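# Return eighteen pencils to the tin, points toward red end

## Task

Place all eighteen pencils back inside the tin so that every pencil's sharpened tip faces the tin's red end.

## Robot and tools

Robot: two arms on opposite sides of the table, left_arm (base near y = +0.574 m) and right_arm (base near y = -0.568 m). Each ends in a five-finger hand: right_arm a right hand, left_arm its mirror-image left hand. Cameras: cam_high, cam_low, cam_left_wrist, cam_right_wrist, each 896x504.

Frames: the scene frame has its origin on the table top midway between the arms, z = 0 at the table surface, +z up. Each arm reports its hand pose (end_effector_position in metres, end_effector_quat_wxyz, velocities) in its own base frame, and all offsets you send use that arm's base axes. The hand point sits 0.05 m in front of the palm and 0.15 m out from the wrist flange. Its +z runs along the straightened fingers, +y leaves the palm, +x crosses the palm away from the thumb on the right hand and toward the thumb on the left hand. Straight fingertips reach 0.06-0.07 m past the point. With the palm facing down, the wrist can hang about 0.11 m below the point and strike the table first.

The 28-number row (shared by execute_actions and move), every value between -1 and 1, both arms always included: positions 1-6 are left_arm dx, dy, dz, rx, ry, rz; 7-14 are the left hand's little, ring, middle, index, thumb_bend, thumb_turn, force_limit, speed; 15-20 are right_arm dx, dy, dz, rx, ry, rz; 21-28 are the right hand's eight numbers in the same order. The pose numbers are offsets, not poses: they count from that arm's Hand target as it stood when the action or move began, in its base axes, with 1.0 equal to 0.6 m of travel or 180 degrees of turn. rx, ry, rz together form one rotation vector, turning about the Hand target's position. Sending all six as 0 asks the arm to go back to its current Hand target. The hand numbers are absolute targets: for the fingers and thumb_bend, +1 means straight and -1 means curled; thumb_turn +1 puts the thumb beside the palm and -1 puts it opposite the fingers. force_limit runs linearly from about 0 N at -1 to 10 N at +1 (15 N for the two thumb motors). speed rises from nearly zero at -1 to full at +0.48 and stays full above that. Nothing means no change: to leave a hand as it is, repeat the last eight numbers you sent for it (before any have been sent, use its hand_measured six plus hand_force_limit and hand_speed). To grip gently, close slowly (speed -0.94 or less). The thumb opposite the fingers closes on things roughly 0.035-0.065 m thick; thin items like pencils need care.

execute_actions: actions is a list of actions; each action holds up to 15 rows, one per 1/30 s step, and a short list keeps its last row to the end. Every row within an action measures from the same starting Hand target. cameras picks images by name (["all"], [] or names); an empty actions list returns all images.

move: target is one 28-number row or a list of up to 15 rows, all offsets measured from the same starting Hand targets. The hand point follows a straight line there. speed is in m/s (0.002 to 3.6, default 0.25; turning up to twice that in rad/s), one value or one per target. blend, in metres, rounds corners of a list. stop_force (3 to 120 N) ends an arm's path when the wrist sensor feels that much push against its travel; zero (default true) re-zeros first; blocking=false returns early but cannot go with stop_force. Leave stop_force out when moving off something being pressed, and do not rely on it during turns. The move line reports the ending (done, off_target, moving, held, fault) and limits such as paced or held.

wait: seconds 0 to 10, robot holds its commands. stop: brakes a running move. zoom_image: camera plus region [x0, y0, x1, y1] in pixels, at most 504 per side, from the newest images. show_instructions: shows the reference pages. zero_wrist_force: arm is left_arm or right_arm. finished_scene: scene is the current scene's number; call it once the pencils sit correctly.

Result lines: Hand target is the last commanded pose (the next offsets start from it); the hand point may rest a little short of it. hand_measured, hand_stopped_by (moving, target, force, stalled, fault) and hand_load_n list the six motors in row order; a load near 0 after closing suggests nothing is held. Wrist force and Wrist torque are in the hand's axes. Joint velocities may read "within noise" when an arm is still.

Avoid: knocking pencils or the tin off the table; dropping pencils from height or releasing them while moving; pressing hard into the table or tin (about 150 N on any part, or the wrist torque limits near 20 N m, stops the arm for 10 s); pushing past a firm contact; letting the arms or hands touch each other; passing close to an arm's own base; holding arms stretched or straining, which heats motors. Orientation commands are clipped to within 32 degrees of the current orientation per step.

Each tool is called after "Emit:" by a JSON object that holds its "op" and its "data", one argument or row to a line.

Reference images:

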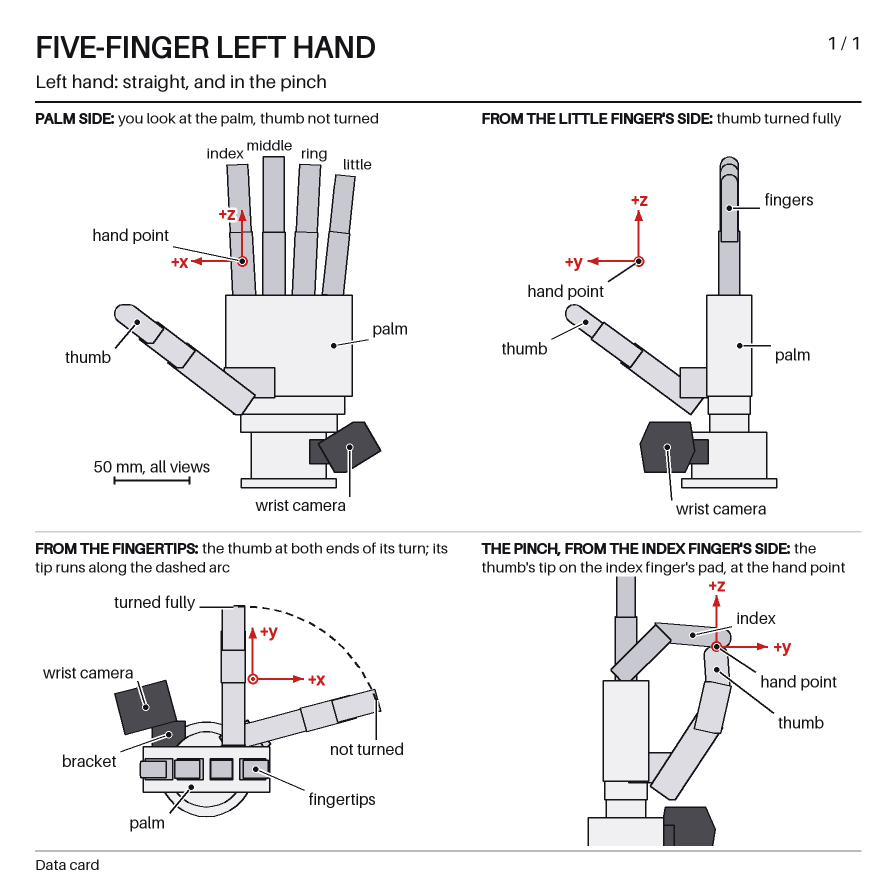

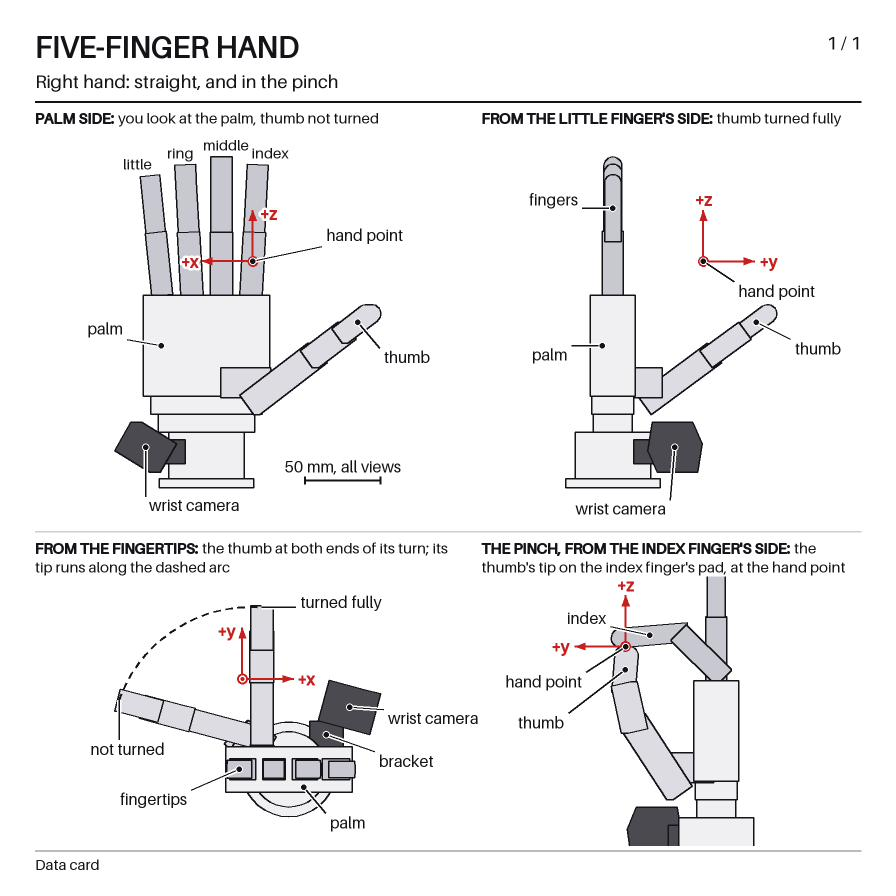

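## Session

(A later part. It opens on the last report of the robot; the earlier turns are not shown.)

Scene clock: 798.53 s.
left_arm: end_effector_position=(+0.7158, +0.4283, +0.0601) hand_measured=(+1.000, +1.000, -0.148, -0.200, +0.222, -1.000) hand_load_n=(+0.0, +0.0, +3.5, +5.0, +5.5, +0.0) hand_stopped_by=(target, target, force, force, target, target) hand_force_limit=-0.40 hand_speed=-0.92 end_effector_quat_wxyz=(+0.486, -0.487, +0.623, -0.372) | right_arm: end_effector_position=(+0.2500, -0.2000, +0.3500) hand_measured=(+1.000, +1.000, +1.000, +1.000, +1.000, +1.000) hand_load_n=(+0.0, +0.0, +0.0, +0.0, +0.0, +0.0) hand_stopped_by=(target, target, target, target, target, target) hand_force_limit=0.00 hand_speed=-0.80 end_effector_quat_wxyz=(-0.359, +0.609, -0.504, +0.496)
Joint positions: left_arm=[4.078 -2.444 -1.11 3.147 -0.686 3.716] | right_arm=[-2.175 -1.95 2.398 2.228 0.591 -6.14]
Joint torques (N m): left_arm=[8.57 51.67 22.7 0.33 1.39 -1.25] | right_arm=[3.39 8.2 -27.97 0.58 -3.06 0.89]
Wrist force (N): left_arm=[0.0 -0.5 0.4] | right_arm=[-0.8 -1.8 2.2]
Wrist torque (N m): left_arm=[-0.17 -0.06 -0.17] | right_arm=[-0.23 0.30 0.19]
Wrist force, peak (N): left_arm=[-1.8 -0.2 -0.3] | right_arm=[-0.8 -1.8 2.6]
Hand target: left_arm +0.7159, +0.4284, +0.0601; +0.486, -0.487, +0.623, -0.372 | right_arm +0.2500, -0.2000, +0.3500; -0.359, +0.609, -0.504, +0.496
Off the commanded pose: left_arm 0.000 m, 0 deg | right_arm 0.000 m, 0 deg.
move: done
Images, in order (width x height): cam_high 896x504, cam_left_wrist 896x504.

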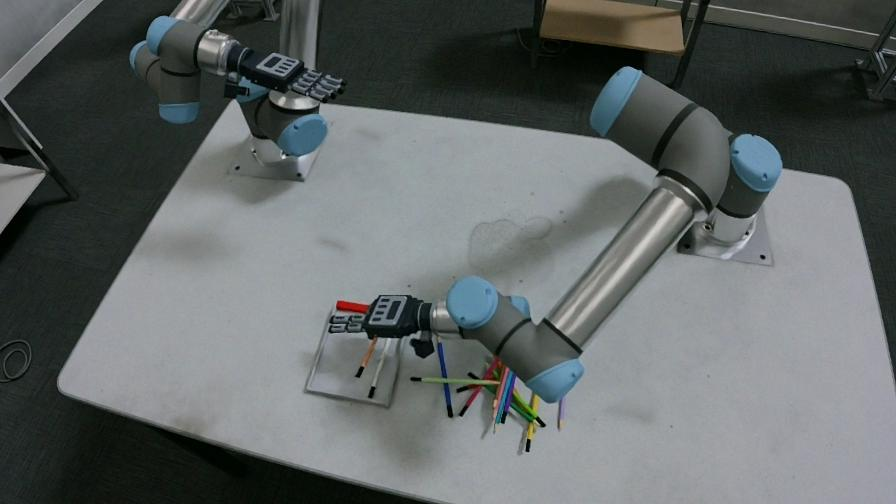

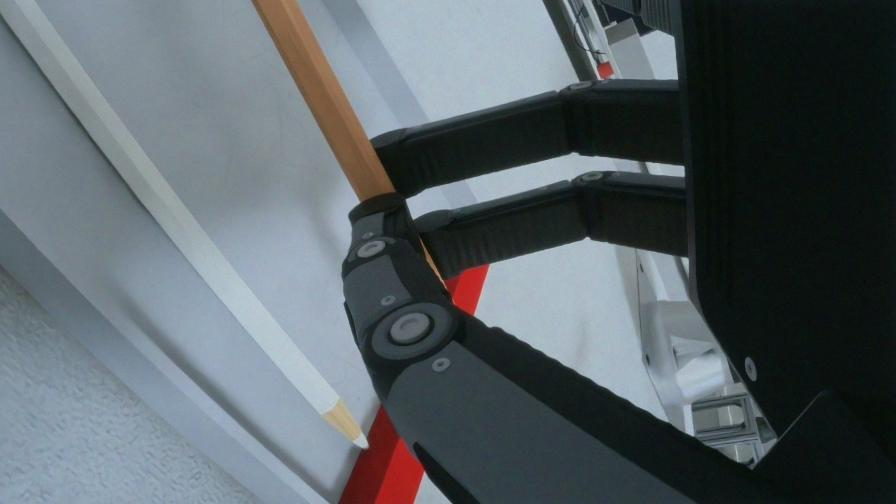

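Emit:
{"op": "move", "data": {
  "target": [0,0.0293,-0.025,0,0,0.0333,1,1,-0.65,-0.65,0.22,-1,-0.4,-0.92,0,0,0,0,0,0,1,1,1,1,1,1,0,-0.8],
  "speed": 0.08,
  "cameras": ["cam_high","cam_left_wrist"]
}}

Emit:
{"op": "zoom_image", "data": {
  "camera": "cam_high",
  "region": [290, 285, 420, 415]
}}

Scene clock: 821.77 s.
left_arm: end_effector_position=(+0.7159, +0.4458, +0.0450) hand_measured=(+1.000, +1.000, -0.148, -0.200, +0.222, -1.000) hand_load_n=(+0.0, +0.0, +3.5, +5.0, +5.5, +0.5) hand_stopped_by=(target, target, force, force, target, target) hand_force_limit=-0.40 hand_speed=-0.92 end_effector_quat_wxyz=(+0.505, -0.519, +0.597, -0.347) | right_arm: end_effector_position=(+0.2500, -0.2000, +0.3500) hand_measured=(+1.000, +1.000, +1.000, +1.000, +1.000, +1.000) hand_load_n=(+0.0, +0.0, +0.0, +0.0, +0.0, +0.0) hand_stopped_by=(target, target, target, target, target, target) hand_force_limit=0.00 hand_speed=-0.80 end_effector_quat_wxyz=(-0.359, +0.609, -0.504, +0.496)
Joint positions: left_arm=[4.072 -2.439 -1.158 3.235 -0.788 3.655] | right_arm=[-2.175 -1.95 2.398 2.228 0.591 -6.14]
Joint torques (N m): left_arm=[0.38 58.57 25.94 -1.67 1.8 1.94] | right_arm=[3.08 8.26 -27.27 0.62 -3.08 0.91]
Wrist force (N): left_arm=[-0.4 -0.5 0.3] | right_arm=[-0.8 -1.7 2.3]
Wrist torque (N m): left_arm=[-0.17 0.00 -0.09] | right_arm=[-0.21 0.28 0.20]
Wrist force, peak (N): left_arm=[-0.2 -0.8 0.5] | right_arm=[-0.8 -1.9 2.5]
Hand target: left_arm +0.7159, +0.4459, +0.0451; +0.505, -0.519, +0.597, -0.346 | right_arm +0.2500, -0.2000, +0.3500; -0.359, +0.609, -0.504, +0.496
Off the commanded pose: left_arm 0.000 m, 0 deg | right_arm 0.000 m, 0 deg.
move: done
Images, in order (width x height): cam_high 896x504, cam_left_wrist 896x504.

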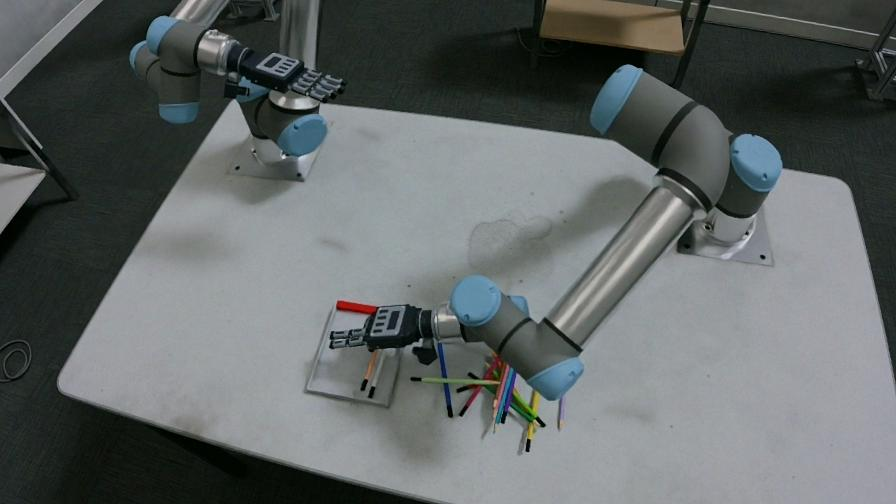

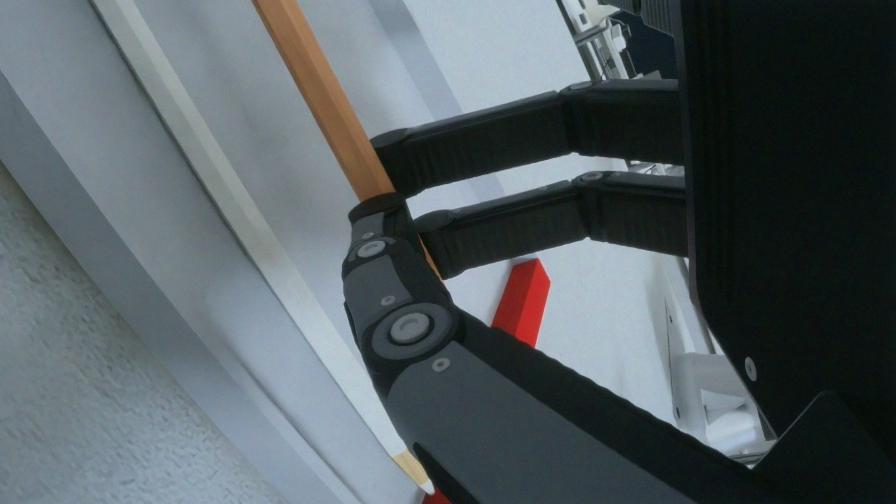

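Scaled by 3.877 from the camera's 896x504 image, which has a finer 1280x720 frame.

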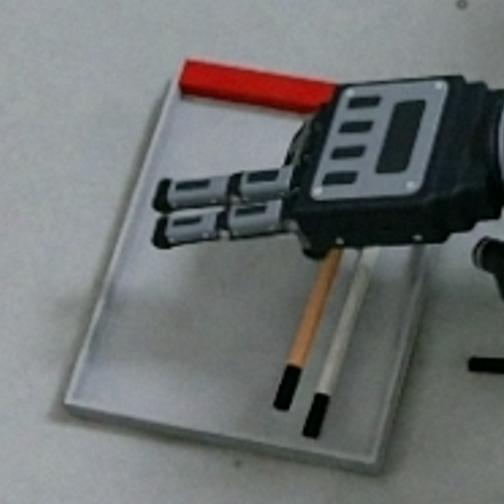

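Emit:
{"op": "move", "data": {
  "target": [
    [0,0,-0.025,0,0,0,1,1,-0.65,-0.65,0.22,-1,-0.4,-0.92,0,0,0,0,0,0,1,1,1,1,1,1,0,-0.8],
    [0,0,-0.06,0,0,0,1,1,-0.65,-0.65,0.22,-1,-0.4,-0.92,0,0,0,0,0,0,1,1,1,1,1,1,0,-0.8]
  ],
  "speed": [0.04,0.015],
  "stop_force": 3
}}

Emit:
{"op": "move", "data": {
  "target": [
    [0,0,0,0,0,0,1,1,-0.12,-0.12,0.22,-1,-0.4,-0.88,0,0,0,0,0,0,1,1,1,1,1,1,0,-0.8],
    [0,0,0.1,0,0,0,1,1,-0.12,-0.12,0.22,-1,-0.4,-0.88,0,0,0,0,0,0,1,1,1,1,1,1,0,-0.8]
  ],
  "speed": 0.1,
  "cameras": ["cam_left_wrist"]
}}

Scene clock: 833.13 s.
left_arm: end_effector_position=(+0.7159, +0.4459, +0.0219) hand_measured=(+1.000, +1.000, -0.148, -0.200, +0.220, -1.000) hand_load_n=(+0.0, +0.0, +4.0, +5.5, +3.0, +0.5) hand_stopped_by=(target, target, force, force, target, target) hand_force_limit=-0.40 hand_speed=-0.92 end_effector_quat_wxyz=(+0.505, -0.519, +0.597, -0.346) | right_arm: end_effector_position=(+0.2500, -0.2000, +0.3500) hand_measured=(+1.000, +1.000, +1.000, +1.000, +1.000, +1.000) hand_load_n=(+0.0, +0.0, +0.0, +0.0, +0.0, -0.5) hand_stopped_by=(target, target, target, target, target, target) hand_force_limit=0.00 hand_speed=-0.80 end_effector_quat_wxyz=(-0.359, +0.609, -0.504, +0.496)
Joint positions: left_arm=[4.072 -2.466 -1.171 3.276 -0.788 3.655] | right_arm=[-2.175 -1.95 2.398 2.228 0.591 -6.14]
Joint torques (N m): left_arm=[9.66 58.07 25.55 -0.22 -0.36 -0.79] | right_arm=[3.49 7.41 -26.59 0.52 -2.98 0.93]
Wrist force (N): left_arm=[-0.4 -2.6 -0.3] | right_arm=[-0.9 -1.8 2.5]
Wrist torque (N m): left_arm=[-0.22 0.00 -0.07] | right_arm=[-0.23 0.30 0.19]
Wrist force, peak (N): left_arm=[-1.1 -6.8 -3.2] | right_arm=[-0.9 -1.8 2.5]
Hand target: left_arm +0.7159, +0.4459, +0.0219; +0.505, -0.519, +0.597, -0.346 (not the last commanded pose) | right_arm +0.2500, -0.2000, +0.3500; -0.359, +0.609, -0.504, +0.496
Off the commanded pose: left_arm 0.013 m, 0 deg | right_arm 0.000 m, 0 deg.
move: contact (left_arm); path passed 1 of 2 targets

Scene clock: 834.67 s.
left_arm: end_effector_position=(+0.7159, +0.4460, +0.0820) hand_measured=(+1.000, +1.000, -0.120, -0.120, +0.220, -1.000) hand_load_n=(+0.0, +0.0, +0.0, +0.0, +0.0, +0.0) hand_stopped_by=(target, target, target, target, target, target) hand_force_limit=-0.40 hand_speed=-0.88 end_effector_quat_wxyz=(+0.505, -0.519, +0.597, -0.346) | right_arm: end_effector_position=(+0.2500, -0.2000, +0.3500) hand_measured=(+1.000, +1.000, +1.000, +1.000, +1.000, +1.000) hand_load_n=(+0.0, +0.0, +0.0, +0.0, +0.0, -0.5) hand_stopped_by=(target, target, target, target, target, target) hand_force_limit=0.00 hand_speed=-0.80 end_effector_quat_wxyz=(-0.359, +0.609, -0.504, +0.496)
Joint positions: left_arm=[4.072 -2.4 -1.128 3.167 -0.788 3.655] | right_arm=[-2.175 -1.95 2.398 2.228 0.591 -6.14]
Joint torques (N m): left_arm=[3.43 45.11 14.17 -0.08 0.37 2.05] | right_arm=[2.98 8.28 -27.03 0.65 -3.06 0.9]
Wrist force (N): left_arm=[-0.2 -0.7 0.3] | right_arm=[-0.7 -1.8 2.4]
Wrist torque (N m): left_arm=[-0.18 -0.03 -0.08] | right_arm=[-0.23 0.28 0.19]
Wrist force, peak (N): left_arm=[-0.3 -2.7 -0.6] | right_arm=[-1.0 -1.9 2.4]
Hand target: left_arm +0.7159, +0.4459, +0.0819; +0.505, -0.519, +0.597, -0.346 | right_arm +0.2500, -0.2000, +0.3500; -0.359, +0.609, -0.504, +0.496
Off the commanded pose: left_arm 0.000 m, 0 deg | right_arm 0.000 m, 0 deg.
move: done
Images, in order (width x height): cam_left_wrist 896x504.

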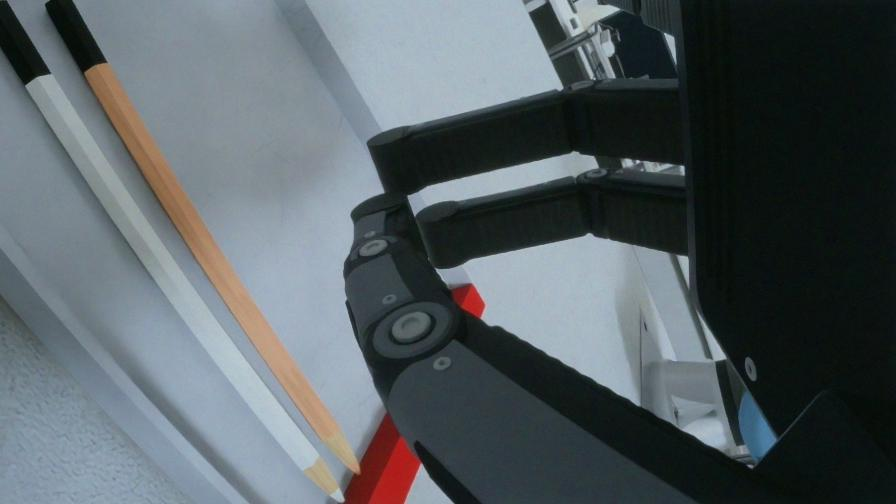

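Emit:
{"op": "move", "data": {
  "target": [
    [0,0,0.07,0,0,0,1,1,-0.12,-0.12,0.22,-1,-0.4,-0.88,0,0,0,0,0,0,1,1,1,1,1,1,0,-0.8],
    [-0.2,0.025,0.08,0,0,0.017,1,1,-0.12,-0.12,0.22,-1,-0.4,-0.88,0,0,0,0,0,0,1,1,1,1,1,1,0,-0.8],
    [-0.4265,0.051,0.03,0,0,0.0333,1,1,-0.12,-0.12,0.22,-1,-0.4,-0.88,0,0,0,0,0,0,1,1,1,1,1,1,0,-0.8]
  ],
  "speed": 0.25,
  "blend": [0.02,0.02,0],
  "cameras": ["cam_left_wrist","cam_high"]
}}

Emit:
{"op": "zoom_image", "data": {
  "camera": "cam_high",
  "region": [290, 285, 420, 415]
}}

Scene clock: 874.73 s.
left_arm: end_effector_position=(+0.4600, +0.4765, +0.1000) hand_measured=(+1.000, +1.000, -0.120, -0.120, +0.220, -1.000) hand_load_n=(-0.5, -0.5, +0.0, +0.0, +0.0, +0.0) hand_stopped_by=(target, target, target, target, target, target) hand_force_limit=-0.40 hand_speed=-0.88 end_effector_quat_wxyz=(+0.522, -0.550, +0.569, -0.320) | right_arm: end_effector_position=(+0.2500, -0.2000, +0.3500) hand_measured=(+1.000, +1.000, +1.000, +1.000, +1.000, +1.000) hand_load_n=(+0.0, +0.0, +0.0, +0.0, +0.0, +0.0) hand_stopped_by=(target, target, target, target, target, target) hand_force_limit=0.00 hand_speed=-0.80 end_effector_quat_wxyz=(-0.359, +0.609, -0.504, +0.496)
Joint positions: left_arm=[4.49 -2.088 -1.649 3.192 -0.505 3.882] | right_arm=[-2.175 -1.95 2.398 2.228 0.591 -6.14]
Joint torques (N m): left_arm=[9.68 27.53 10.3 1.44 1.84 0.75] | right_arm=[2.64 7.39 -27 0.56 -3.07 0.87]
Wrist force (N): left_arm=[-0.5 -0.4 0.2] | right_arm=[-0.7 -1.7 2.1]
Wrist torque (N m): left_arm=[-0.15 0.00 -0.19] | right_arm=[-0.20 0.28 0.20]
Wrist force, peak (N): left_arm=[-0.6 -3.3 1.1] | right_arm=[-0.9 -1.9 2.5]
Hand target: left_arm +0.4600, +0.4765, +0.0999; +0.522, -0.550, +0.569, -0.320 | right_arm +0.2500, -0.2000, +0.3500; -0.359, +0.609, -0.504, +0.496
Off the commanded pose: left_arm 0.000 m, 0 deg | right_arm 0.000 m, 0 deg.
move: done
Images, in order (width x height): cam_high 896x504, cam_left_wrist 896x504.

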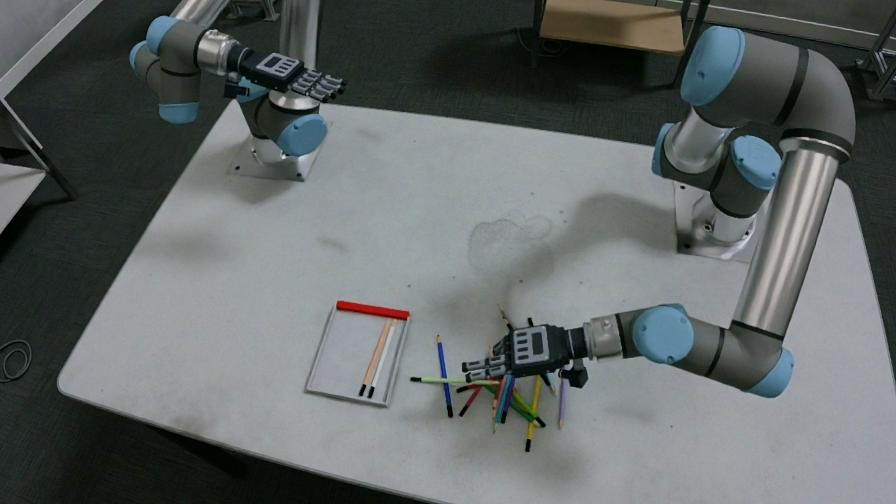

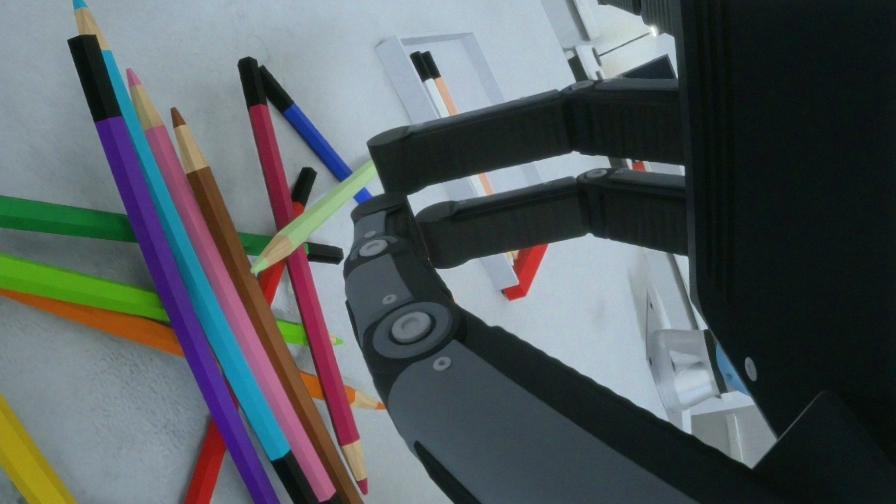

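Scaled by 3.877 from the camera's 896x504 image, which has a finer 1280x720 frame.

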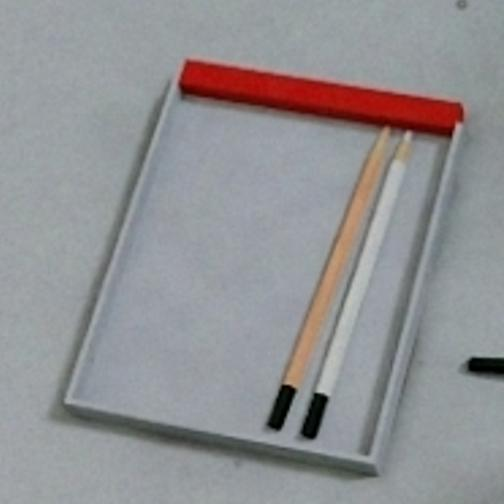

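Emit:
{"op": "zoom_image", "data": {
  "camera": "cam_left_wrist",
  "region": [0, 0, 450, 504]
}}

Emit:
{"op": "zoom_image", "data": {
  "camera": "cam_high",
  "region": [390, 290, 590, 460]
}}

Scaled by 1.000.

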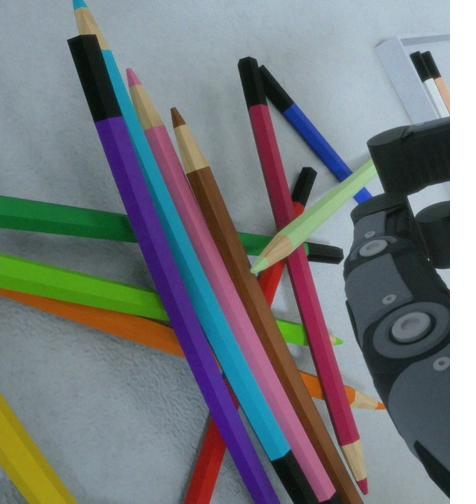

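Scaled by 2.520 from the camera's 896x504 image, which has a finer 1280x720 frame.

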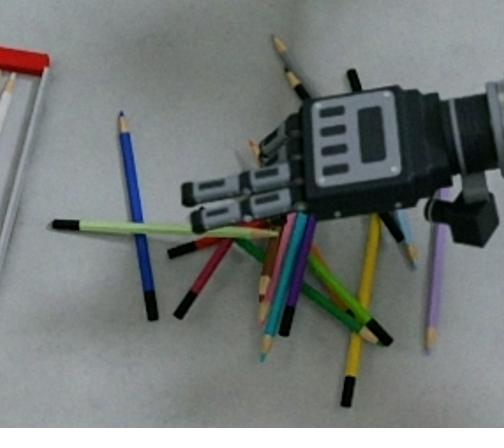

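Emit:
{"op": "move", "data": {
  "target": [-0.02,0.0092,-0.055,0,0,-0.0667,1,1,-0.12,-0.12,0.22,-1,-0.4,-0.88,0,0,0,0,0,0,1,1,1,1,1,1,0,-0.8],
  "speed": 0.12,
  "cameras": ["cam_left_wrist"]
}}

Emit:
{"op": "zoom_image", "data": {
  "camera": "cam_left_wrist",
  "region": [0, 0, 450, 504]
}}

Scene clock: 906.07 s.
left_arm: end_effector_position=(+0.4479, +0.4821, +0.0669) hand_measured=(+1.000, +1.000, -0.120, -0.120, +0.220, -1.000) hand_load_n=(+0.0, +0.0, +0.0, +0.0, +0.0, +0.0) hand_stopped_by=(target, target, target, target, target, target) hand_force_limit=-0.40 hand_speed=-0.88 end_effector_quat_wxyz=(+0.486, -0.487, +0.623, -0.372) | right_arm: end_effector_position=(+0.2500, -0.2000, +0.3500) hand_measured=(+1.000, +1.000, +1.000, +1.000, +1.000, +1.000) hand_load_n=(+0.0, +0.0, +0.0, +0.0, +0.0, +0.0) hand_stopped_by=(target, target, target, target, target, target) hand_force_limit=0.00 hand_speed=-0.80 end_effector_quat_wxyz=(-0.359, +0.609, -0.504, +0.496)
Joint positions: left_arm=[4.539 -2.31 -1.444 2.797 -0.312 4.329] | right_arm=[-2.175 -1.95 2.398 2.228 0.591 -6.14]
Joint torques (N m): left_arm=[-9.17 40.93 15.49 -3.38 1.95 2.11] | right_arm=[2.46 8.04 -27.67 0.67 -3.01 0.91]
Wrist force (N): left_arm=[-0.5 -0.8 0.4] | right_arm=[-0.7 -1.5 2.3]
Wrist torque (N m): left_arm=[-0.22 0.02 -0.18] | right_arm=[-0.18 0.28 0.21]
Wrist force, peak (N): left_arm=[-0.1 -1.2 0.4] | right_arm=[-0.9 -1.8 2.6]
Hand target: left_arm +0.4480, +0.4821, +0.0669; +0.486, -0.487, +0.623, -0.372 | right_arm +0.2500, -0.2000, +0.3500; -0.359, +0.609, -0.504, +0.496
Off the commanded pose: left_arm 0.000 m, 0 deg | right_arm 0.000 m, 0 deg.
move: done
Images, in order (width x height): cam_left_wrist 896x504.

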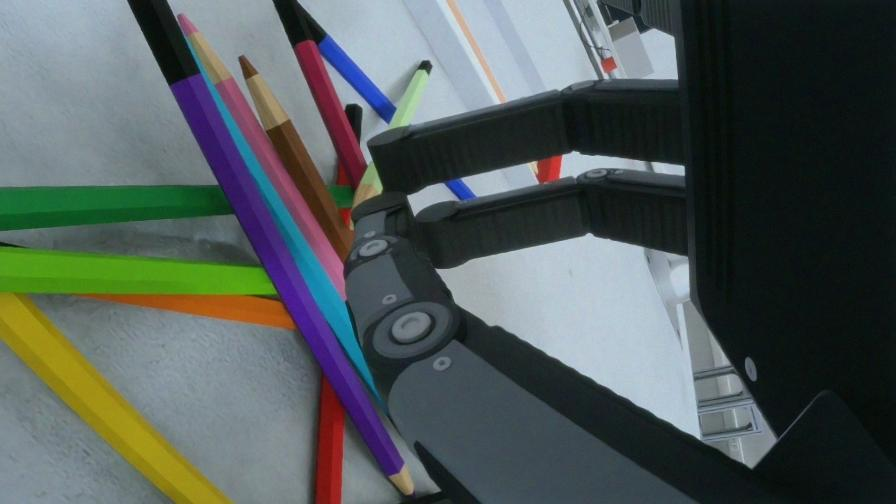

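Scaled by 1.000.

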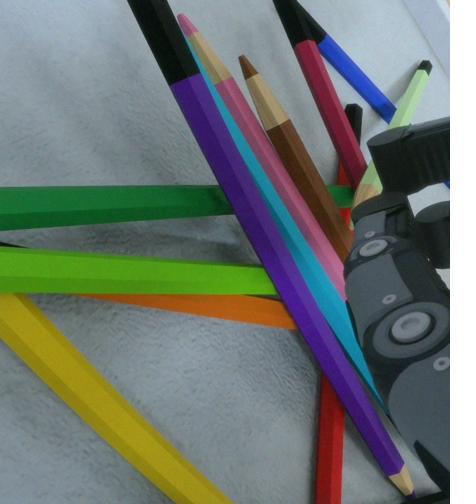

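Emit:
{"op": "move", "data": {
  "target": [-0.0075,0.002,-0.0282,0,0,-0.0333,1,1,-0.12,-0.12,0.22,-1,-0.4,-0.88,0,0,0,0,0,0,1,1,1,1,1,1,0,-0.8],
  "speed": 0.08,
  "cameras": ["cam_left_wrist"]
}}

Emit:
{"op": "move", "data": {
  "target": [0,0,-0.04,0,0,0,1,1,-0.12,-0.12,0.22,-1,-0.4,-0.88,0,0,0,0,0,0,1,1,1,1,1,1,0,-0.8],
  "speed": 0.015,
  "stop_force": 3,
  "cameras": ["cam_left_wrist","cam_low"]
}}

Scene clock: 948.13 s.
left_arm: end_effector_position=(+0.4434, +0.4833, +0.0500) hand_measured=(+1.000, +1.000, -0.120, -0.120, +0.220, -1.000) hand_load_n=(+0.0, +0.0, +0.0, +0.0, +0.0, +0.0) hand_stopped_by=(target, target, target, target, target, target) hand_force_limit=-0.40 hand_speed=-0.88 end_effector_quat_wxyz=(+0.466, -0.454, +0.647, -0.397) | right_arm: end_effector_position=(+0.2500, -0.2000, +0.3500) hand_measured=(+1.000, +1.000, +1.000, +1.000, +1.000, +1.000) hand_load_n=(+0.0, +0.0, +0.0, +0.0, +0.0, +0.0) hand_stopped_by=(target, target, target, target, target, target) hand_force_limit=0.00 hand_speed=-0.80 end_effector_quat_wxyz=(-0.359, +0.609, -0.504, +0.496)
Joint positions: left_arm=[4.55 -2.452 -1.32 2.456 -0.262 4.703] | right_arm=[-2.175 -1.95 2.398 2.228 0.591 -6.14]
Joint torques (N m): left_arm=[-3.11 50 9.4 -2.76 -0.47 1.26] | right_arm=[1.91 8.14 -27.25 0.63 -2.86 0.95]
Wrist force (N): left_arm=[-0.2 -0.8 0.3] | right_arm=[-0.6 -1.7 2.3]
Wrist torque (N m): left_arm=[-0.20 -0.03 -0.17] | right_arm=[-0.21 0.27 0.20]
Wrist force, peak (N): left_arm=[-0.2 -1.2 0.6] | right_arm=[-0.6 -2.1 2.5]
Hand target: left_arm +0.4435, +0.4833, +0.0500; +0.466, -0.454, +0.648, -0.397 | right_arm +0.2500, -0.2000, +0.3500; -0.359, +0.609, -0.504, +0.496
Off the commanded pose: left_arm 0.000 m, 0 deg | right_arm 0.000 m, 0 deg.
move: done
Images, in order (width x height): cam_left_wrist 896x504.

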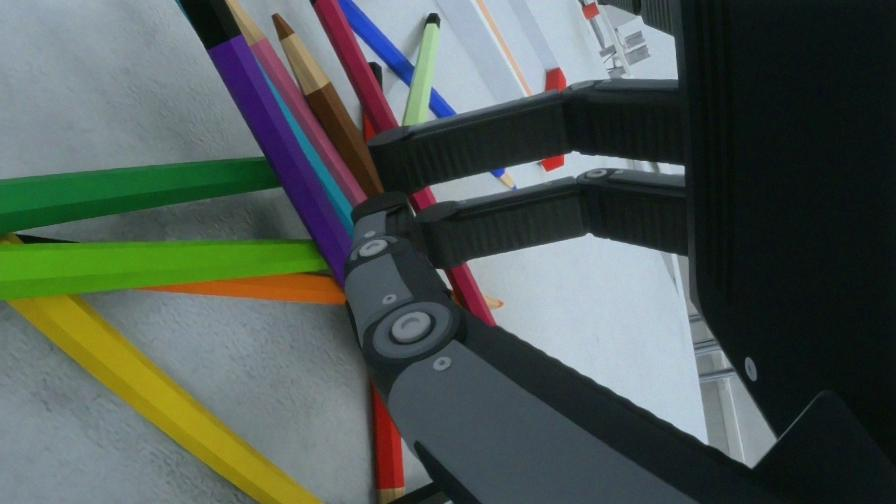

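Scene clock: 950.07 s.
left_arm: end_effector_position=(+0.4435, +0.4833, +0.0375) hand_measured=(+1.000, +1.000, -0.120, -0.120, +0.220, -1.000) hand_load_n=(+0.0, +0.0, +0.0, +0.0, +0.0, +0.0) hand_stopped_by=(target, target, target, target, target, target) hand_force_limit=-0.40 hand_speed=-0.88 end_effector_quat_wxyz=(+0.466, -0.454, +0.648, -0.397) | right_arm: end_effector_position=(+0.2500, -0.2000, +0.3500) hand_measured=(+1.000, +1.000, +1.000, +1.000, +1.000, +1.000) hand_load_n=(+0.0, +0.0, +0.0, +0.0, +0.0, +0.0) hand_stopped_by=(target, target, target, target, target, target) hand_force_limit=0.00 hand_speed=-0.80 end_effector_quat_wxyz=(-0.359, +0.609, -0.504, +0.496)
Joint positions: left_arm=[4.55 -2.47 -1.323 2.476 -0.262 4.703] | right_arm=[-2.175 -1.95 2.398 2.228 0.591 -6.14]
Joint torques (N m): left_arm=[-7.91 54.42 20.72 -4.82 -0.43 -1.98] | right_arm=[2.44 8.07 -27.48 0.59 -2.94 0.89]
Wrist force (N): left_arm=[-0.5 -3.1 -0.3] | right_arm=[-0.7 -1.8 2.3]
Wrist torque (N m): left_arm=[-0.19 -0.08 -0.12] | right_arm=[-0.23 0.28 0.20]
Wrist force, peak (N): left_arm=[-2.0 -8.2 -1.3] | right_arm=[-0.8 -1.9 2.6]
Hand target: left_arm +0.4435, +0.4833, +0.0375; +0.466, -0.454, +0.648, -0.397 (not the last commanded pose) | right_arm +0.2500, -0.2000, +0.3500; -0.359, +0.609, -0.504, +0.496
Off the commanded pose: left_arm 0.011 m, 0 deg | right_arm 0.000 m, 0 deg.
move: contact (left_arm)
Images, in order (width x height): cam_low 896x504, cam_left_wrist 896x504.

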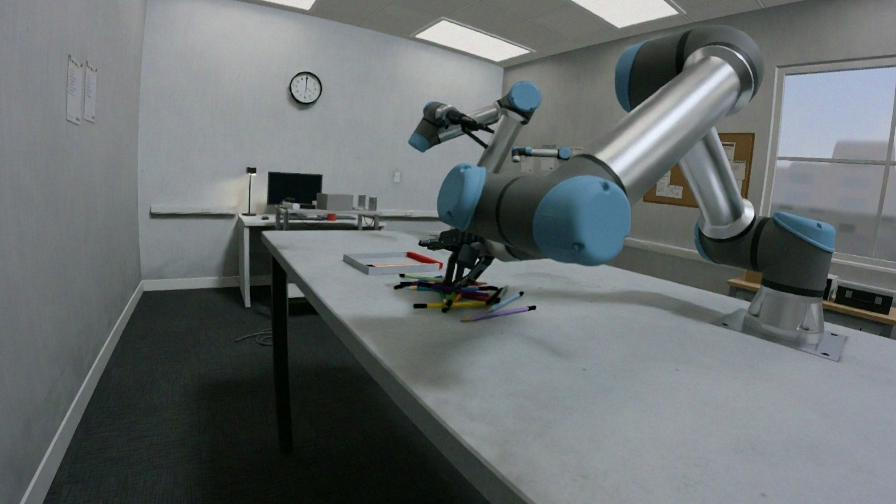

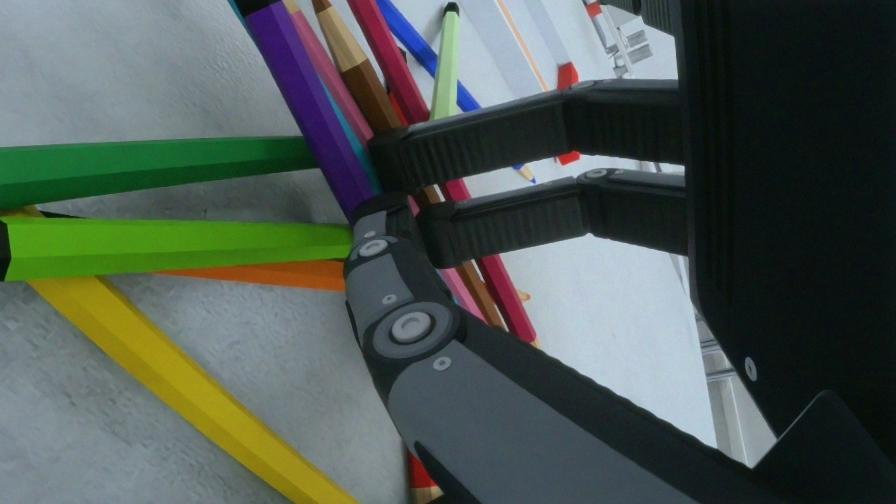

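Emit:
{"op": "move", "data": {
  "target": [
    [0,0,0.0167,0,0,0,1,1,-0.12,-0.12,0.22,-1,-0.4,-0.88,0,0,0,0,0,0,1,1,1,1,1,1,0,-0.8],
    [-0.0099,0.0016,0.0167,0,0,0,1,1,-0.12,-0.12,0.22,-1,-0.4,-0.88,0,0,0,0,0,0,1,1,1,1,1,1,0,-0.8]
  ],
  "speed": 0.05
}}

Emit:
{"op": "move", "data": {
  "target": [0,0,-0.04,0,0,0,1,1,-0.12,-0.12,0.22,-1,-0.4,-0.88,0,0,0,0,0,0,1,1,1,1,1,1,0,-0.8],
  "speed": 0.015,
  "stop_force": 3,
  "cameras": ["cam_left_wrist"]
}}

Scene clock: 962.37 s.
left_arm: end_effector_position=(+0.4375, +0.4842, +0.0475) hand_measured=(+1.000, +1.000, -0.120, -0.120, +0.220, -1.000) hand_load_n=(+0.0, +0.0, +0.0, +0.0, +0.0, +0.0) hand_stopped_by=(target, target, target, target, target, target) hand_force_limit=-0.40 hand_speed=-0.88 end_effector_quat_wxyz=(+0.466, -0.454, +0.648, -0.397) | right_arm: end_effector_position=(+0.2500, -0.2000, +0.3500) hand_measured=(+1.000, +1.000, +1.000, +1.000, +1.000, +1.000) hand_load_n=(+0.0, +0.0, +0.0, +0.0, +0.0, +0.0) hand_stopped_by=(target, target, target, target, target, target) hand_force_limit=0.00 hand_speed=-0.80 end_effector_quat_wxyz=(-0.359, +0.609, -0.504, +0.496)
Joint positions: left_arm=[4.561 -2.46 -1.324 2.427 -0.259 4.744] | right_arm=[-2.175 -1.95 2.398 2.228 0.591 -6.14]
Joint torques (N m): left_arm=[-6.94 46.53 17.98 -0.38 0.63 -1.23] | right_arm=[2.32 8.06 -27.3 0.56 -3.16 0.85]
Wrist force (N): left_arm=[-0.1 -0.7 0.5] | right_arm=[-0.9 -1.7 2.5]
Wrist torque (N m): left_arm=[-0.19 -0.05 -0.16] | right_arm=[-0.22 0.30 0.18]
Wrist force, peak (N): left_arm=[-0.9 -3.4 -0.2] | right_arm=[-0.8 -1.9 2.5]
Hand target: left_arm +0.4375, +0.4842, +0.0475; +0.466, -0.454, +0.648, -0.397 | right_arm +0.2500, -0.2000, +0.3500; -0.359, +0.609, -0.504, +0.496
Off the commanded pose: left_arm 0.000 m, 0 deg | right_arm 0.000 m, 0 deg.
move: done

Scene clock: 964.13 s.
left_arm: end_effector_position=(+0.4375, +0.4842, +0.0375) hand_measured=(+1.000, +1.000, -0.120, -0.120, +0.220, -1.000) hand_load_n=(-0.5, +0.0, +0.0, +0.0, +0.5, +0.0) hand_stopped_by=(target, target, target, target, target, target) hand_force_limit=-0.40 hand_speed=-0.88 end_effector_quat_wxyz=(+0.466, -0.454, +0.648, -0.397) | right_arm: end_effector_position=(+0.2500, -0.2000, +0.3500) hand_measured=(+1.000, +1.000, +1.000, +1.000, +1.000, +1.000) hand_load_n=(-0.5, +0.0, +0.0, +0.0, +0.0, +0.0) hand_stopped_by=(target, target, target, target, target, target) hand_force_limit=0.00 hand_speed=-0.80 end_effector_quat_wxyz=(-0.359, +0.609, -0.504, +0.496)
Joint positions: left_arm=[4.561 -2.475 -1.325 2.443 -0.259 4.745] | right_arm=[-2.175 -1.95 2.398 2.228 0.591 -6.14]
Joint torques (N m): left_arm=[-8.27 54.32 21.1 -5.03 -0.22 1.4] | right_arm=[1.38 7.46 -27.11 0.58 -3 0.84]
Wrist force (N): left_arm=[-0.7 -2.6 -0.2] | right_arm=[-0.7 -1.7 2.3]
Wrist torque (N m): left_arm=[-0.18 -0.06 -0.13] | right_arm=[-0.21 0.28 0.20]
Wrist force, peak (N): left_arm=[-2.1 -7.4 -1.2] | right_arm=[-0.6 -2.0 2.4]
Hand target: left_arm +0.4375, +0.4842, +0.0375; +0.466, -0.454, +0.648, -0.397 (not the last commanded pose) | right_arm +0.2500, -0.2000, +0.3500; -0.359, +0.609, -0.504, +0.496
Off the commanded pose: left_arm 0.014 m, 0 deg | right_arm 0.000 m, 0 deg.
move: contact (left_arm)
Images, in order (width x height): cam_left_wrist 896x504.

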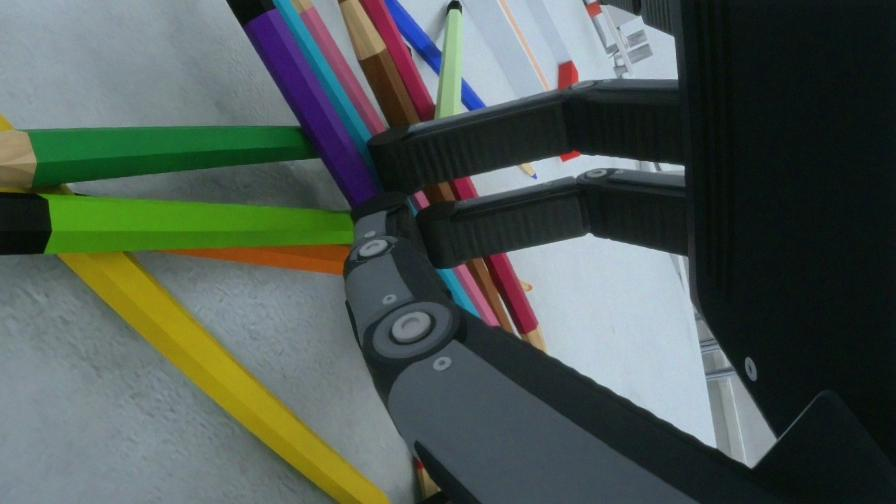

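Emit:
{"op": "move", "data": {
  "target": [
    [0,0,0,0,0,0,1,1,-0.6,-0.6,0.22,-1,-0.75,-0.92,0,0,0,0,0,0,1,1,1,1,1,1,0,-0.8],
    [0,0,0.0005,0,0,0,1,1,-0.65,-0.65,0.22,-1,-0.4,-0.92,0,0,0,0,0,0,1,1,1,1,1,1,0,-0.8]
  ],
  "speed": 0.03,
  "cameras": ["cam_left_wrist"]
}}

Scene clock: 972.97 s.
left_arm: end_effector_position=(+0.4375, +0.4842, +0.0378) hand_measured=(+1.000, +1.000, -0.258, -0.290, +0.220, -1.000) hand_load_n=(+0.0, +0.0, +6.5, +3.5, +1.5, +0.0) hand_stopped_by=(target, target, force, force, target, target) hand_force_limit=-0.40 hand_speed=-0.92 end_effector_quat_wxyz=(+0.466, -0.454, +0.648, -0.397) | right_arm: end_effector_position=(+0.2500, -0.2000, +0.3500) hand_measured=(+1.000, +1.000, +1.000, +1.000, +1.000, +1.000) hand_load_n=(+0.0, +0.0, +0.0, +0.0, +0.0, +0.0) hand_stopped_by=(target, target, target, target, target, target) hand_force_limit=0.00 hand_speed=-0.80 end_effector_quat_wxyz=(-0.359, +0.609, -0.504, +0.496)
Joint positions: left_arm=[4.561 -2.474 -1.325 2.443 -0.259 4.745] | right_arm=[-2.175 -1.95 2.398 2.228 0.591 -6.14]
Joint torques (N m): left_arm=[-6.2 54.29 21.06 -4.83 -0.31 1.23] | right_arm=[2.22 7.92 -27.81 0.53 -2.92 0.82]
Wrist force (N): left_arm=[-0.2 -0.9 0.2] | right_arm=[-0.9 -1.8 2.4]
Wrist torque (N m): left_arm=[-0.19 -0.05 -0.16] | right_arm=[-0.22 0.30 0.19]
Wrist force, peak (N): left_arm=[-0.2 -4.3 0.1] | right_arm=[-0.7 -1.9 2.5]
Hand target: left_arm +0.4375, +0.4842, +0.0378; +0.466, -0.454, +0.648, -0.397 | right_arm +0.2500, -0.2000, +0.3500; -0.359, +0.609, -0.504, +0.496
Off the commanded pose: left_arm 0.000 m, 0 deg | right_arm 0.000 m, 0 deg.
move: done
Images, in order (width x height): cam_left_wrist 896x504.

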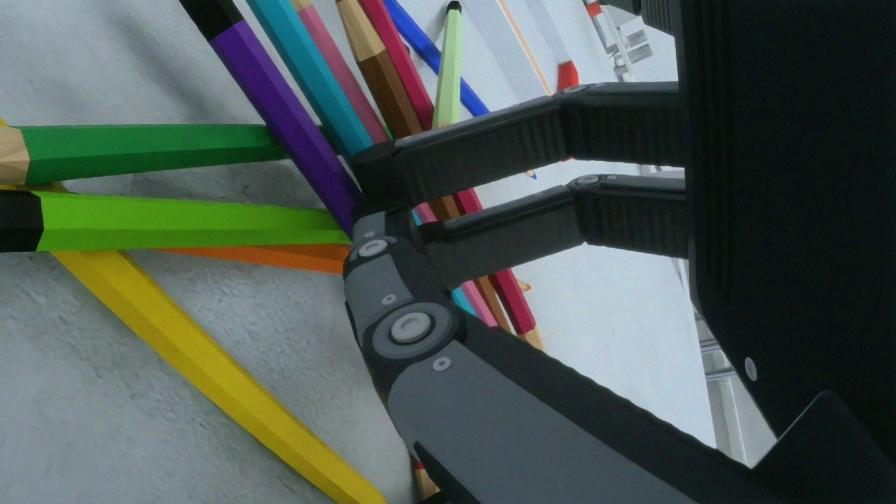

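Emit:
{"op": "move", "data": {
  "target": [
    [0,0,0.05,0,0,0,1,1,-0.65,-0.65,0.22,-1,-0.4,-0.92,0,0,0,0,0,0,1,1,1,1,1,1,0,-0.8]
  ],
  "speed": [0.03],
  "cameras": ["cam_left_wrist","cam_low"]
}}

Scene clock: 978.23 s.
left_arm: end_effector_position=(+0.4375, +0.4842, +0.0680) hand_measured=(+1.000, +1.000, -0.258, -0.290, +0.220, -1.000) hand_load_n=(+0.0, +0.0, +7.0, +3.5, +1.5, +0.0) hand_stopped_by=(target, target, force, force, target, target) hand_force_limit=-0.40 hand_speed=-0.92 end_effector_quat_wxyz=(+0.466, -0.454, +0.648, -0.397) | right_arm: end_effector_position=(+0.2500, -0.2000, +0.3500) hand_measured=(+1.000, +1.000, +1.000, +1.000, +1.000, +1.000) hand_load_n=(+0.0, +0.0, +0.0, +0.0, +0.0, +0.0) hand_stopped_by=(target, target, target, target, target, target) hand_force_limit=0.00 hand_speed=-0.80 end_effector_quat_wxyz=(-0.359, +0.609, -0.504, +0.496)
Joint positions: left_arm=[4.561 -2.431 -1.318 2.392 -0.259 4.744] | right_arm=[-2.175 -1.95 2.398 2.228 0.591 -6.14]
Joint torques (N m): left_arm=[-6.72 35.7 16.23 -0.6 -0.41 1.55] | right_arm=[2.4 7.55 -27.51 0.55 -3.25 0.83]
Wrist force (N): left_arm=[-0.3 -0.7 0.2] | right_arm=[-0.7 -1.8 2.3]
Wrist torque (N m): left_arm=[-0.19 -0.03 -0.18] | right_arm=[-0.22 0.29 0.20]
Wrist force, peak (N): left_arm=[-0.3 -1.1 0.3] | right_arm=[-0.8 -1.9 2.5]
Hand target: left_arm +0.4375, +0.4842, +0.0678; +0.466, -0.454, +0.648, -0.397 | right_arm +0.2500, -0.2000, +0.3500; -0.359, +0.609, -0.504, +0.496
Off the commanded pose: left_arm 0.000 m, 0 deg | right_arm 0.000 m, 0 deg.
move: done
Images, in order (width x height): cam_low 896x504, cam_left_wrist 896x504.

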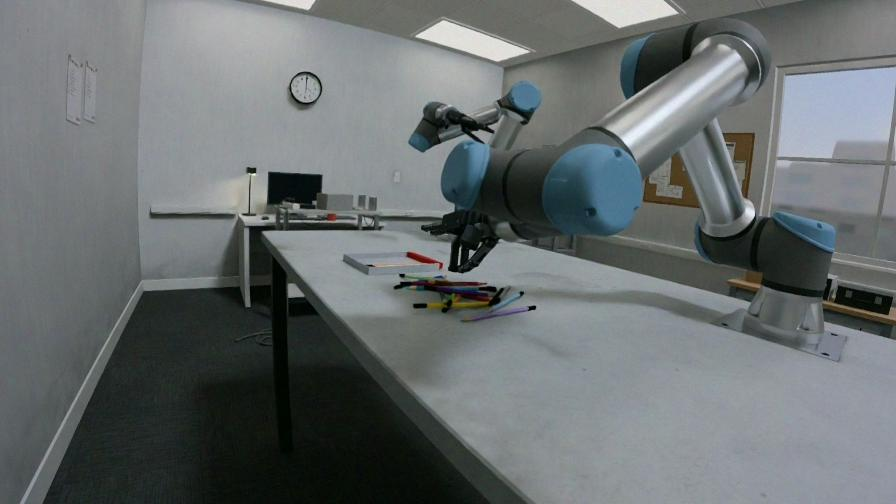

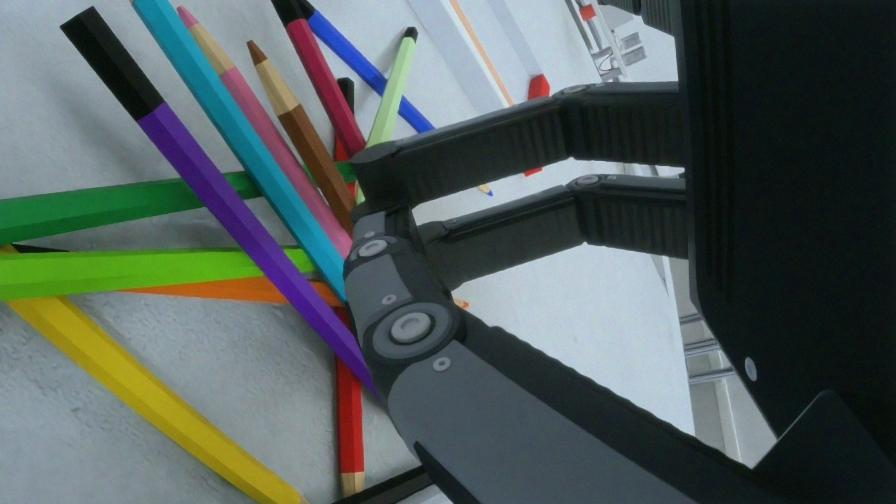

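Emit:
{"op": "move", "data": {
  "target": [
    [-0.0625,-0.14,0.2533,0,0,0,1,1,-0.12,-0.12,0.22,-1,-0.4,-0.88,0,0,0,0,0,0,1,1,-0.1,-0.1,0.22,-1,-0.45,-0.6],
    [-0.2292,-0.3403,0.47,0,0,0,1,1,-0.12,-0.12,0.22,-1,-0.4,-0.88,0.6022,-0.6418,-0.35,0,0,-0.4056,1,1,-0.1,-0.1,0.22,-1,-0.45,-0.6]
  ],
  "speed": [0.25,0.3],
  "blend": [0.03,0],
  "cameras": ["cam_high","cam_right_wrist"]
}}

Emit:
{"op": "zoom_image", "data": {
  "camera": "cam_high",
  "region": [390, 290, 590, 460]
}}

Scene clock: 1035.27 s.
left_arm: end_effector_position=(+0.3000, +0.2801, +0.3498) hand_measured=(+1.000, +1.000, -0.120, -0.120, +0.220, -1.000) hand_load_n=(+0.0, +0.0, +0.0, +0.0, +0.0, +0.5) hand_stopped_by=(target, target, target, target, target, target) hand_force_limit=-0.40 hand_speed=-0.88 end_effector_quat_wxyz=(+0.466, -0.454, +0.648, -0.397) | right_arm: end_effector_position=(+0.6114, -0.5848, +0.1399) hand_measured=(+1.000, +1.000, -0.100, -0.100, +0.220, -1.000) hand_load_n=(+0.0, +0.0, -0.5, +0.0, +0.0, +0.0) hand_stopped_by=(target, target, target, target, target, target) hand_force_limit=-0.45 hand_speed=-0.60 end_effector_quat_wxyz=(+0.009, -0.156, +0.788, -0.595)
Joint positions: left_arm=[4.897 -1.614 -2.014 1.241 -0.375 5.818] | right_arm=[-0.802 -0.715 1.441 2.761 -2.102 -6.282]
Joint torques (N m): left_arm=[-6.44 23.1 21.43 -2.86 2.25 -1.05] | right_arm=[-10.09 -40.09 -31.54 -3.7 1.39 0.79]
Wrist force (N): left_arm=[-0.4 -0.6 0.4] | right_arm=[-1.0 -1.2 2.7]
Wrist torque (N m): left_arm=[-0.18 0.01 -0.18] | right_arm=[-0.11 0.25 0.19]
Wrist force, peak (N): left_arm=[0.0 -2.2 -0.5] | right_arm=[-4.0 -4.1 2.7]
Hand target: left_arm +0.3000, +0.2801, +0.3498; +0.466, -0.454, +0.648, -0.397 | right_arm +0.6113, -0.5851, +0.1400; -0.006, -0.190, +0.768, -0.612
Off the commanded pose: left_arm 0.000 m, 0 deg | right_arm 0.000 m, 5 deg.
joint sent to its limit (right arm) — joint 6 (wrist 3), lower limit. The joint targets are off in orientation, not in position.
move: off_target (right_arm); blend cut to 0 m at target 1; limits=paced
Images, in order (width x height): cam_high 896x504, cam_right_wrist 896x504.

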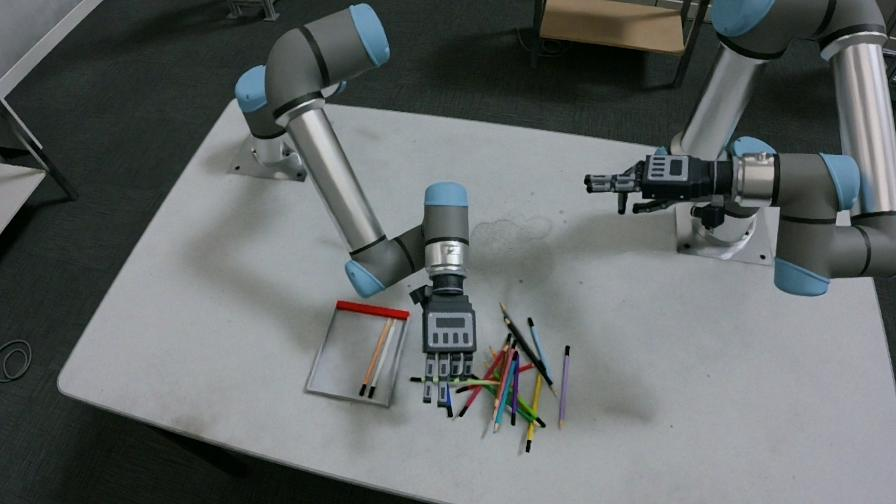

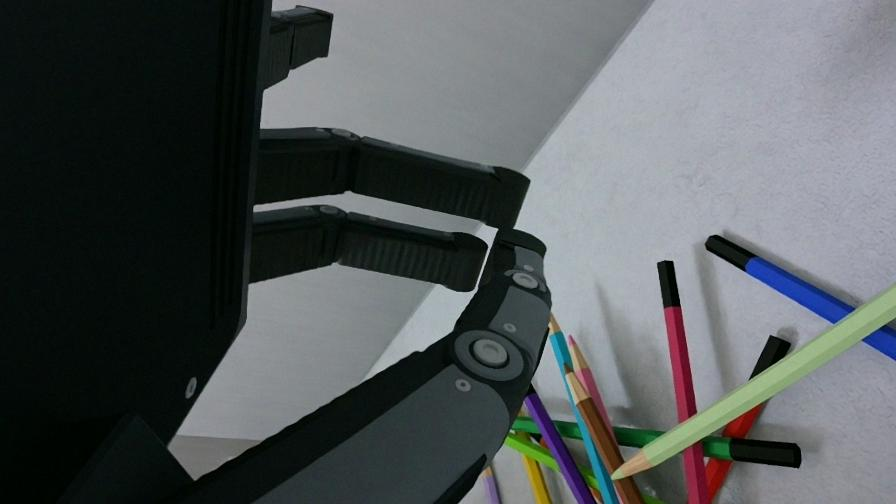

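Scaled by 2.520 from the camera's 896x504 image, which has a finer 1280x720 frame.

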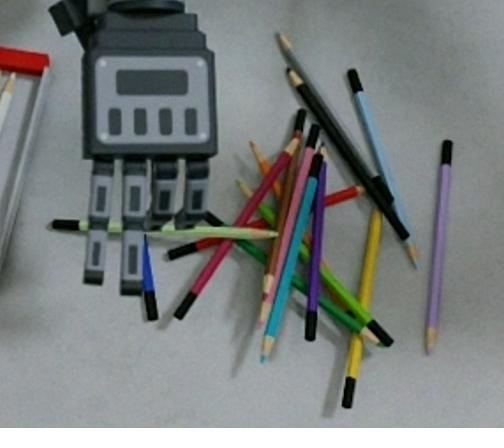

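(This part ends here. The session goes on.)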